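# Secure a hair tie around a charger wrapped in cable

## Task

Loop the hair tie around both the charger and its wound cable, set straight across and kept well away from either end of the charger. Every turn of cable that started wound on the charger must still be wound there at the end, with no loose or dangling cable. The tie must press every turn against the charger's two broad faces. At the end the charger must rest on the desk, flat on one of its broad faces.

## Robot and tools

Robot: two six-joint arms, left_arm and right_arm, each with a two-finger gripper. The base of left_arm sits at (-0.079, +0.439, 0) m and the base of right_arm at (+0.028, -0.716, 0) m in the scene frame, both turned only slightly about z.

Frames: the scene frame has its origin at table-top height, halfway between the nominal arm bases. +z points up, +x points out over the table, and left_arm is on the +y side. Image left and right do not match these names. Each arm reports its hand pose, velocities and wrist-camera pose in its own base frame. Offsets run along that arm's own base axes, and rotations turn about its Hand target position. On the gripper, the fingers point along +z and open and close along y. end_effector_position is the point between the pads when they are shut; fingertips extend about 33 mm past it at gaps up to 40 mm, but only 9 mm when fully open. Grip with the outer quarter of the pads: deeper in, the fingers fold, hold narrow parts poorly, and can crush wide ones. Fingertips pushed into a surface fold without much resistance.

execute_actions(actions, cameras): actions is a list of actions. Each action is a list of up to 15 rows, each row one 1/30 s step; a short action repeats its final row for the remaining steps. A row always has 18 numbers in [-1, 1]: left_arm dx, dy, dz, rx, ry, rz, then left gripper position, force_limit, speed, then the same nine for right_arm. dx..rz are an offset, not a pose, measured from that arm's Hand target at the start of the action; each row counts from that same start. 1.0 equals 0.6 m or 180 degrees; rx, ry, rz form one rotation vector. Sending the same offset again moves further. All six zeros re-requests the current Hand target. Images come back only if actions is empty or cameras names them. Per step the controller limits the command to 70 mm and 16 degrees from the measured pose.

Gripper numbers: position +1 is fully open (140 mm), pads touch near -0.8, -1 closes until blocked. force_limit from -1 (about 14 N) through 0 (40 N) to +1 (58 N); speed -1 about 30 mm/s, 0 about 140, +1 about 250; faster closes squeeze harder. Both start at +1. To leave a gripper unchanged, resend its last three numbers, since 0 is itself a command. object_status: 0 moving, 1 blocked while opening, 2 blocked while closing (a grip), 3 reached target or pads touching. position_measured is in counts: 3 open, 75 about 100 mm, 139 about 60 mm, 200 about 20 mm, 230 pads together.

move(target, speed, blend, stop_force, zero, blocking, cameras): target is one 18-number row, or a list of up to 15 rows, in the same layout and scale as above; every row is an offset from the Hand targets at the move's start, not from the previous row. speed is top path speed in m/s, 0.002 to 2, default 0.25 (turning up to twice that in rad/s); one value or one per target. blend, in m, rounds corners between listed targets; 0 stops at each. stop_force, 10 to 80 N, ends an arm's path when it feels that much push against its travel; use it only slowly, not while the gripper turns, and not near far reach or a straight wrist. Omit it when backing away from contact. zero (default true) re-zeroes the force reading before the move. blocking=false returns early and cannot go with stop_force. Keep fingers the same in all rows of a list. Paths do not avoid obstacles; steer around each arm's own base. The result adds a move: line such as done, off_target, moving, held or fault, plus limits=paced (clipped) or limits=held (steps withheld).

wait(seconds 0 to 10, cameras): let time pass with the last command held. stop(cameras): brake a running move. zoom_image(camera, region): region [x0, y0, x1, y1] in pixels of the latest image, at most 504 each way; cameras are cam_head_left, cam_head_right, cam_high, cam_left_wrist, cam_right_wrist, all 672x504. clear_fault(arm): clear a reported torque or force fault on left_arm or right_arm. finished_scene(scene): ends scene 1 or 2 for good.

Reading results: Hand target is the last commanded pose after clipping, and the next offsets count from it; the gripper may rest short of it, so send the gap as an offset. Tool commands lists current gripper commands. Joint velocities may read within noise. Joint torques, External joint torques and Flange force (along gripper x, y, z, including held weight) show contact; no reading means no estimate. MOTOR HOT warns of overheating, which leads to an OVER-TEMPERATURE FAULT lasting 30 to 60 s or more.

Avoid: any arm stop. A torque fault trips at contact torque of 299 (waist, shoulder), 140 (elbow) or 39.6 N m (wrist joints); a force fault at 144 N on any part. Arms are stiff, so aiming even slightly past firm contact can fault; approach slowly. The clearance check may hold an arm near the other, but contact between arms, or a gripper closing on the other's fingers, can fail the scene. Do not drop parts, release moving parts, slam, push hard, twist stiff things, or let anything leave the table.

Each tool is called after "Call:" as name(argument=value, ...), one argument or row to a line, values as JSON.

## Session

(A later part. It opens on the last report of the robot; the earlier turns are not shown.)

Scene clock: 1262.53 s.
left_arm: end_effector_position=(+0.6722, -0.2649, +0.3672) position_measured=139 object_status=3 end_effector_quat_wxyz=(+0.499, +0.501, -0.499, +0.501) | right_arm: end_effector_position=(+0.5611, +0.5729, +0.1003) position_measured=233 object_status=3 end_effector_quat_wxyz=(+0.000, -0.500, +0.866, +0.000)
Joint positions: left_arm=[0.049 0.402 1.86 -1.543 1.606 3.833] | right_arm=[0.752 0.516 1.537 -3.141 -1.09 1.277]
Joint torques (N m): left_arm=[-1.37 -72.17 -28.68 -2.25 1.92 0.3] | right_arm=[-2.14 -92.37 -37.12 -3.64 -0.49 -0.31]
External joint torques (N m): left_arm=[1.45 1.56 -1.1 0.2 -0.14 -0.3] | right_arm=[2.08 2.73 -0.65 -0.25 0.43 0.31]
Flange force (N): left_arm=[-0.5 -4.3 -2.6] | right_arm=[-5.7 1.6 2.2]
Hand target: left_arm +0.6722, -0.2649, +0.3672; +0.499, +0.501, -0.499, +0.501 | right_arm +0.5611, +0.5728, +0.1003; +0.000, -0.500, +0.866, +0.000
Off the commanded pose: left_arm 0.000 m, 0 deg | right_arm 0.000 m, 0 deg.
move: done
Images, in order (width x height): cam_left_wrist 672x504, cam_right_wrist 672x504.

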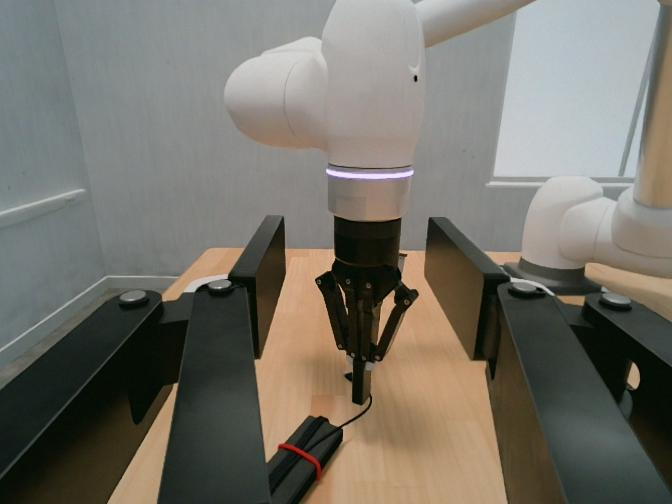

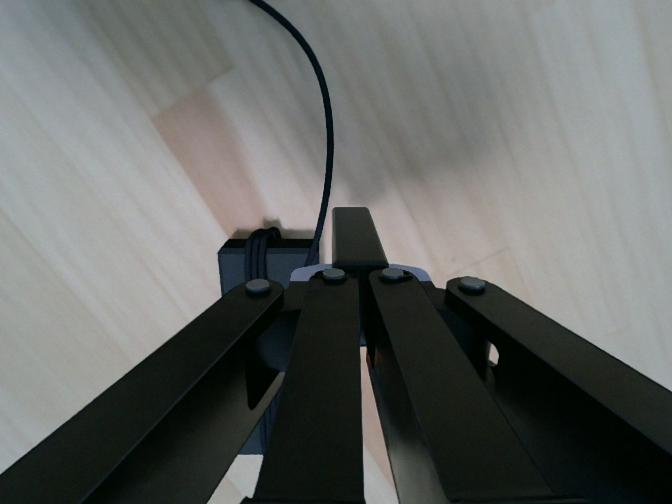

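Call:
move(
  target=[
    [0,0,0,0,0,0,-0.08,0,-1,0,0,-0.1015,0,0,0,-1,0,0],
  ],
  speed=0.08,
  stop_force=10,
  cameras=["cam_right_wrist","cam_left_wrist"],
)

Call:
zoom_image(
  camera="cam_right_wrist",
  region=[180, 150, 430, 330],
)

Scene clock: 1267.40 s.
left_arm: end_effector_position=(+0.6722, -0.2649, +0.3672) position_measured=139 object_status=3 end_effector_quat_wxyz=(+0.499, +0.501, -0.499, +0.501) | right_arm: end_effector_position=(+0.5611, +0.5728, +0.0394) position_measured=233 object_status=3 end_effector_quat_wxyz=(+0.000, -0.500, +0.866, +0.000)
Joint positions: left_arm=[0.049 0.402 1.86 -1.543 1.606 3.833] | right_arm=[0.752 0.565 1.58 -3.141 -0.996 1.276]
Joint torques (N m): left_arm=[-1.59 -72.08 -28.75 -2.21 1.91 0.35] | right_arm=[-2.14 -94.57 -35.11 -3.42 -0.35 -0.34]
External joint torques (N m): left_arm=[1.7 1.19 -1.09 0.15 -0.13 -0.35] | right_arm=[1.92 2.54 -0.55 -0.26 0.29 0.34]
Flange force (N): left_arm=[0.0 -3.9 -2.9] | right_arm=[-5.1 1.6 2.3]
Hand target: left_arm +0.6722, -0.2649, +0.3672; +0.499, +0.501, -0.499, +0.501 | right_arm +0.5611, +0.5728, +0.0394; +0.000, -0.500, +0.866, +0.000
Off the commanded pose: left_arm 0.000 m, 0 deg | right_arm 0.000 m, 0 deg.
move: done
Images, in order (width x height): cam_left_wrist 672x504, cam_right_wrist 672x504.

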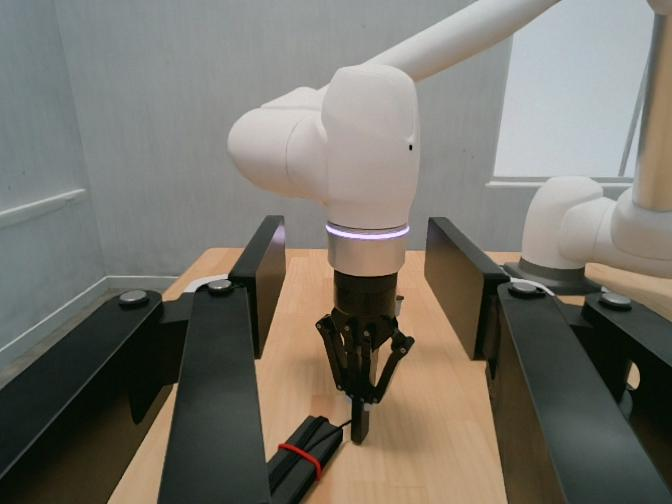

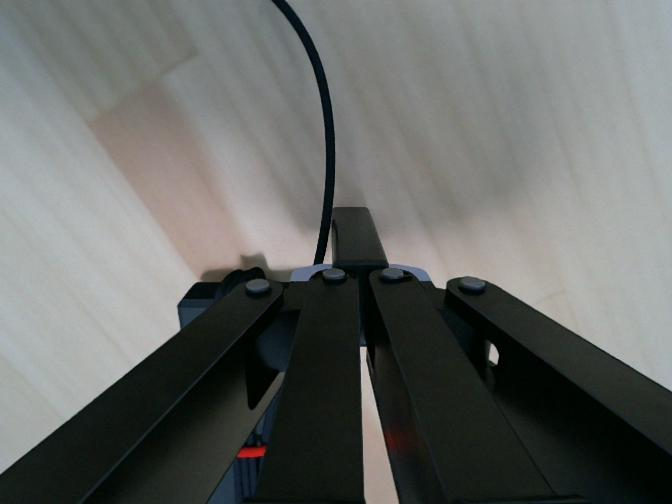

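Scaled by 2.016.

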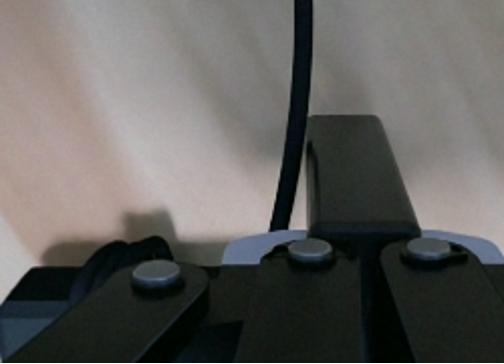

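Call:
move(
  target=[
    [0,0,0,0,0,0,-0.08,0,-1,0.0462,-0.0267,0,0,0,0,-1,0,0],
  ],
  speed=0.03,
  stop_force=12,
  cameras=["cam_right_wrist","cam_left_wrist"],
)

Call:
zoom_image(
  camera="cam_right_wrist",
  region=[180, 150, 430, 330],
)

Call:
zoom_image(
  camera="cam_left_wrist",
  region=[250, 360, 410, 504],
)

Scene clock: 1272.87 s.
left_arm: end_effector_position=(+0.6722, -0.2649, +0.3672) position_measured=139 object_status=3 end_effector_quat_wxyz=(+0.499, +0.501, -0.499, +0.501) | right_arm: end_effector_position=(+0.5888, +0.5568, +0.0394) position_measured=233 object_status=3 end_effector_quat_wxyz=(+0.000, -0.500, +0.866, +0.000)
Joint positions: left_arm=[0.049 0.402 1.86 -1.543 1.606 3.833] | right_arm=[0.715 0.577 1.561 -3.141 -1.005 1.239]
Joint torques (N m): left_arm=[-1.26 -72.14 -28.76 -2.21 1.92 0.31] | right_arm=[-2.1 -95.67 -35.28 -3.46 -0.34 -0.3]
External joint torques (N m): left_arm=[1.35 1.28 -1.07 0.15 -0.14 -0.31] | right_arm=[1.96 2.85 -0.46 -0.23 0.28 0.3]
Flange force (N): left_arm=[-0.2 -4.0 -2.4] | right_arm=[-5.4 1.3 2.6]
Hand target: left_arm +0.6722, -0.2649, +0.3672; +0.499, +0.501, -0.499, +0.501 | right_arm +0.5888, +0.5568, +0.0394; +0.000, -0.500, +0.866, +0.000
Off the commanded pose: left_arm 0.000 m, 0 deg | right_arm 0.000 m, 0 deg.
move: done
Images, in order (width x height): cam_left_wrist 672x504, cam_right_wrist 672x504.

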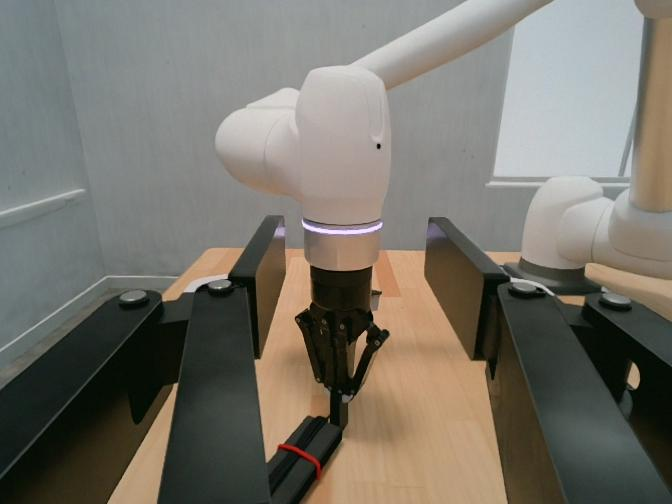

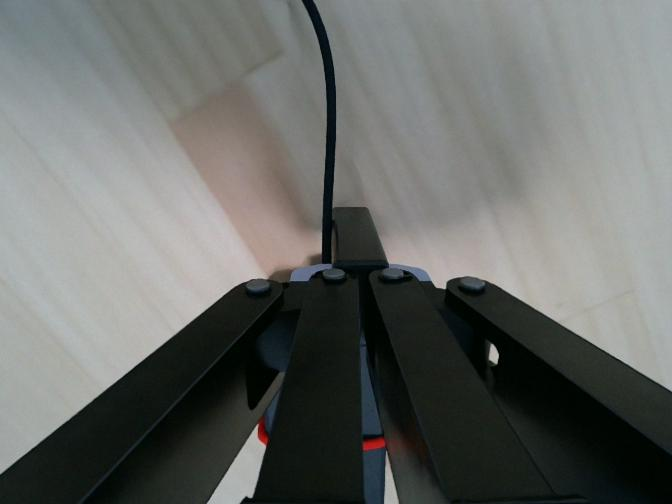

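Scaled by 2.016.

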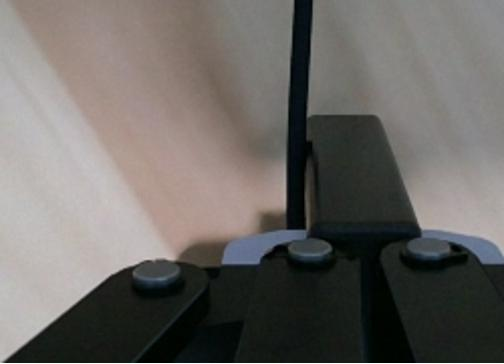

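Scaled by 3.150.

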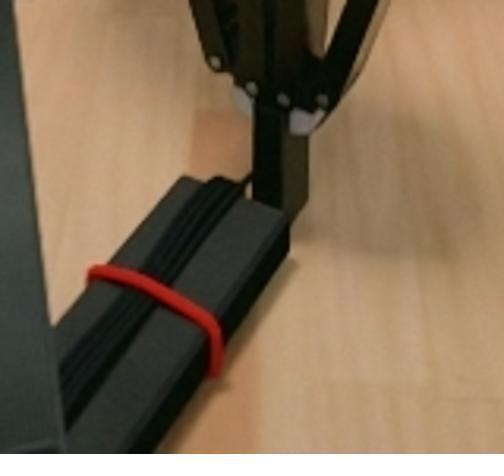

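Call:
move(
  target=[
    [0,0,0,0,0,0,-0.08,0,-1,0.0029,-0.0017,0,0,0,0,-1,0,0],
    [0,0,0,0,0,0,-0.08,0,-1,-0.0087,0.005,0,0,0,0,-1,0,0],
    [0,0,0,0,0,0,-0.08,0,-1,-0.0087,0.005,0.13,0,0,0,-1,0,0],
    [0,0,0,0,0,0,-0.08,0,-1,0.0297,0.0314,0.245,0,0,0,-1,0,0],
  ],
  speed=[0.02,0.02,0.06,0.15],
  cameras=["cam_right_wrist","cam_left_wrist"],
)

Call:
zoom_image(
  camera="cam_right_wrist",
  region=[270, 110, 420, 350],
)

Call:
zoom_image(
  camera="cam_left_wrist",
  region=[250, 360, 410, 504],
)

Scene clock: 1281.03 s.
left_arm: end_effector_position=(+0.6722, -0.2649, +0.3672) position_measured=139 object_status=3 end_effector_quat_wxyz=(+0.499, +0.501, -0.499, +0.501) | right_arm: end_effector_position=(+0.6066, +0.5756, +0.1864) position_measured=233 object_status=3 end_effector_quat_wxyz=(+0.000, -0.500, +0.866, +0.000)
Joint positions: left_arm=[0.049 0.402 1.86 -1.543 1.606 3.833] | right_arm=[0.718 0.513 1.374 -3.141 -1.255 1.242]
Joint torques (N m): left_arm=[-1.05 -72.12 -28.72 -2.26 1.91 0.32] | right_arm=[-1.88 -94.59 -39.25 -3.9 -0.36 -0.29]
External joint torques (N m): left_arm=[0.99 1.47 -1.07 0.21 -0.13 -0.32] | right_arm=[1.81 3.16 -0.98 -0.25 0.3 0.29]
Flange force (N): left_arm=[-0.4 -4.2 -1.9] | right_arm=[-7.6 0.4 1.0]
Hand target: left_arm +0.6722, -0.2649, +0.3672; +0.499, +0.501, -0.499, +0.501 | right_arm +0.6066, +0.5756, +0.1864; +0.000, -0.500, +0.866, +0.000
Off the commanded pose: left_arm 0.000 m, 0 deg | right_arm 0.000 m, 0 deg.
move: done
Images, in order (width x height): cam_left_wrist 672x504, cam_right_wrist 672x504.

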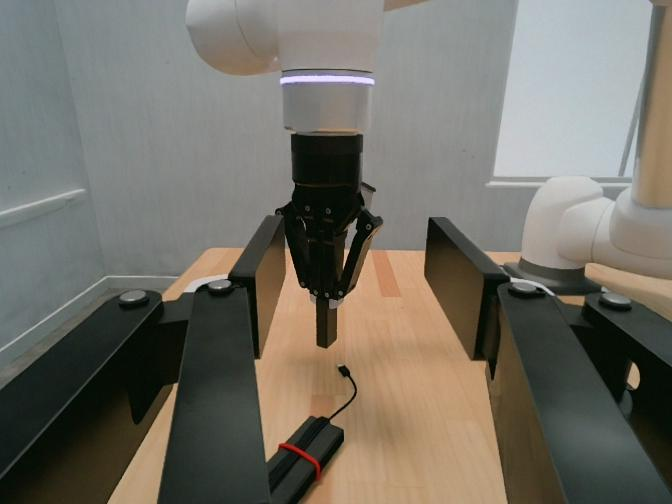

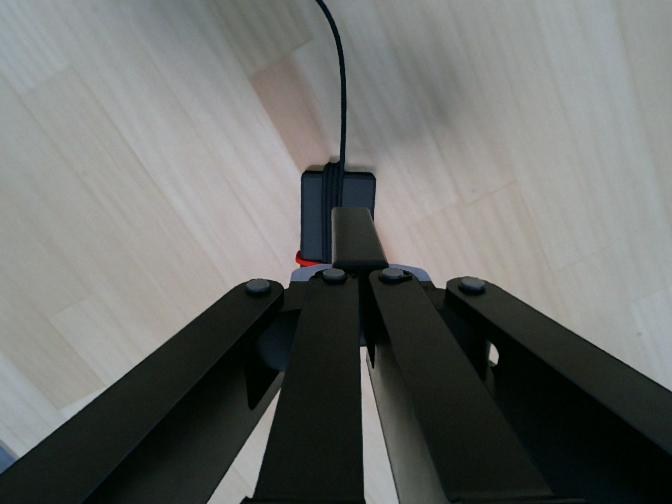

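Scaled by 2.100.

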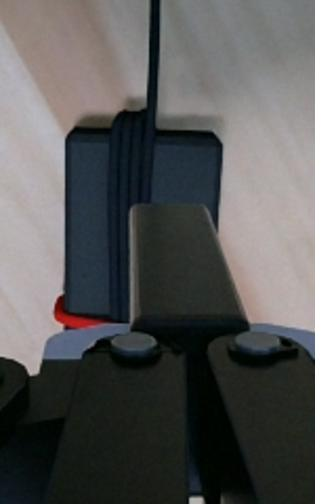

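Scaled by 3.150.

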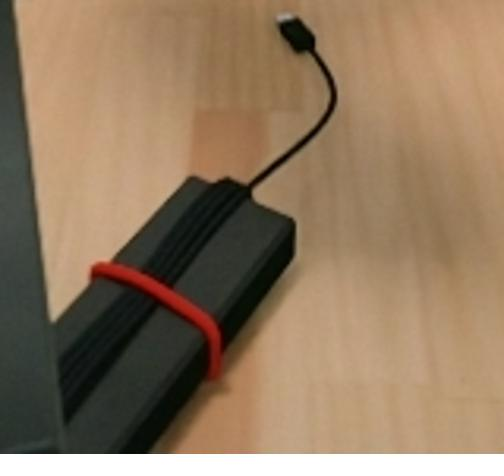

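Call:
move(
  target=[
    [0,0,0,0,0,0,-0.08,0,-1,0.0578,0.1,0.05,0,0,0,-1,0,0],
  ],
  speed=0.25,
  cameras=["all"],
)

Call:
zoom_image(
  camera="cam_right_wrist",
  region=[270, 150, 450, 390],
)

Call:
zoom_image(
  camera="cam_high",
  region=[230, 180, 370, 270],
)

Call:
zoom_image(
  camera="cam_head_right",
  region=[350, 230, 470, 310],
)

Scene clock: 1285.50 s.
left_arm: end_effector_position=(+0.6722, -0.2649, +0.3672) position_measured=139 object_status=3 end_effector_quat_wxyz=(+0.499, +0.501, -0.499, +0.501) | right_arm: end_effector_position=(+0.6413, +0.6356, +0.2164) position_measured=233 object_status=3 end_effector_quat_wxyz=(+0.000, -0.500, +0.866, +0.000)
Joint positions: left_arm=[0.049 0.402 1.86 -1.543 1.606 3.833] | right_arm=[0.742 0.609 1.163 -3.141 -1.37 1.267]
Joint torques (N m): left_arm=[-1.48 -71.89 -28.65 -2.24 1.93 0.34] | right_arm=[-2.12 -104.59 -41.26 -4.05 -0.34 -0.27]
External joint torques (N m): left_arm=[1.33 1.19 -1.14 0.18 -0.14 -0.34] | right_arm=[2.13 3.31 -0.12 -0.21 0.28 0.27]
Flange force (N): left_arm=[0.0 -4.0 -2.4] | right_arm=[-6.3 1.0 1.5]
Hand target: left_arm +0.6722, -0.2649, +0.3672; +0.499, +0.501, -0.499, +0.501 | right_arm +0.6413, +0.6356, +0.2164; +0.000, -0.500, +0.866, +0.000
Off the commanded pose: left_arm 0.000 m, 0 deg | right_arm 0.000 m, 0 deg.
move: done

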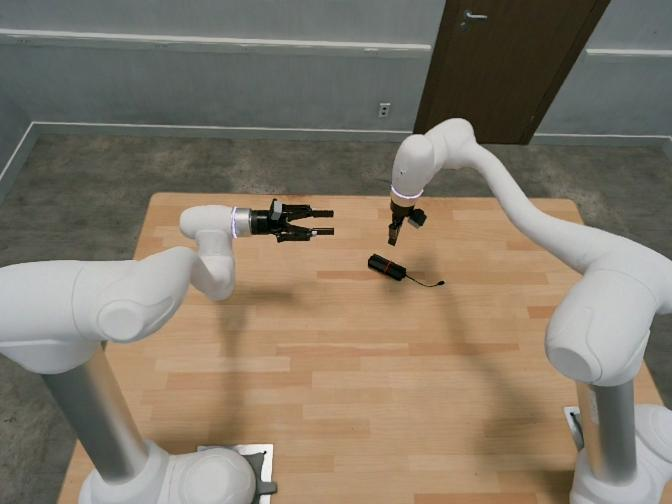

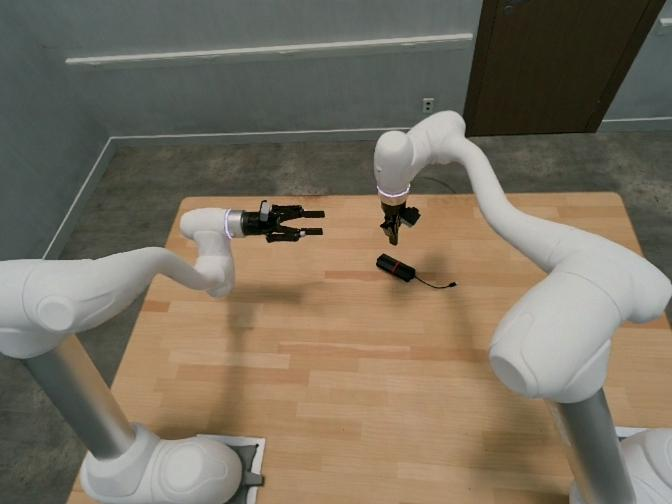

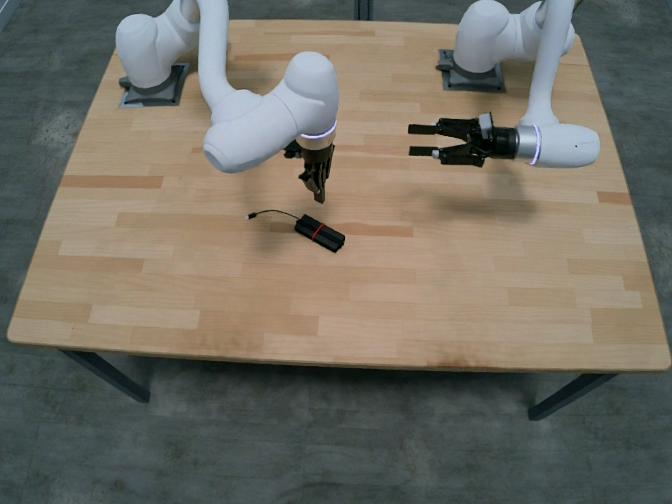

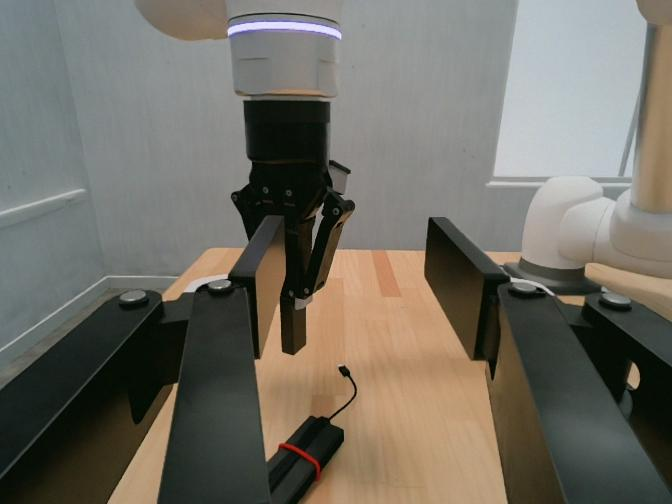

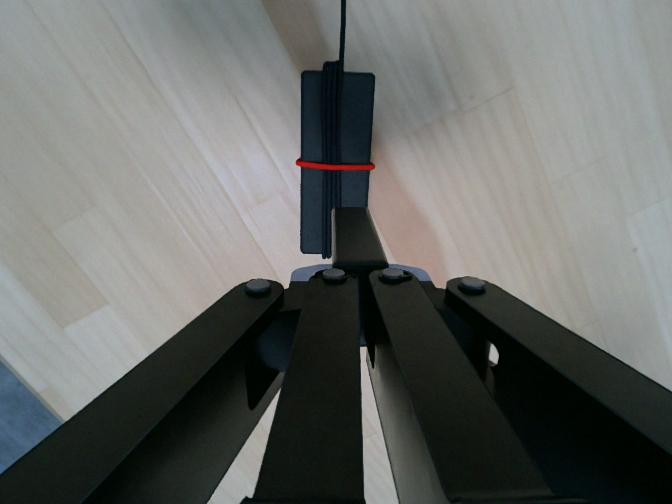

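Scaled by 2.100.

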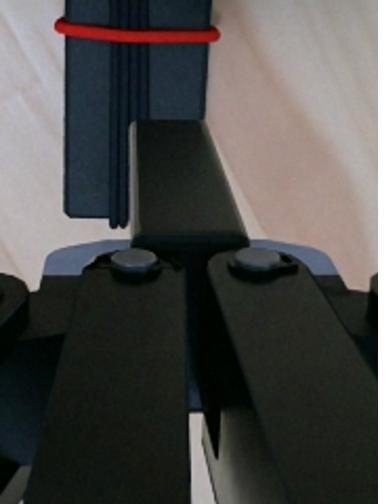

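Scaled by 3.600.

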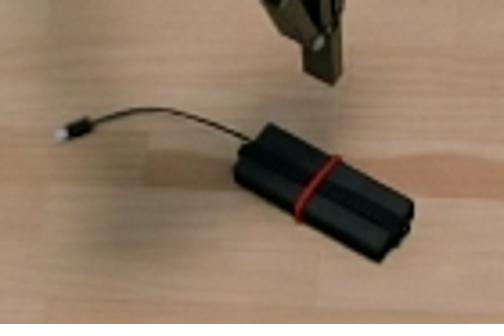

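Scaled by 4.200.

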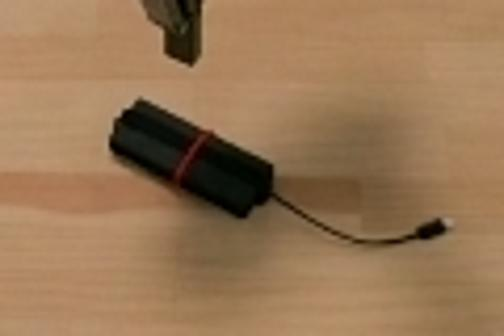

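Call:
finished_scene(
  scene=1,
)

The scene is finished: the task was done.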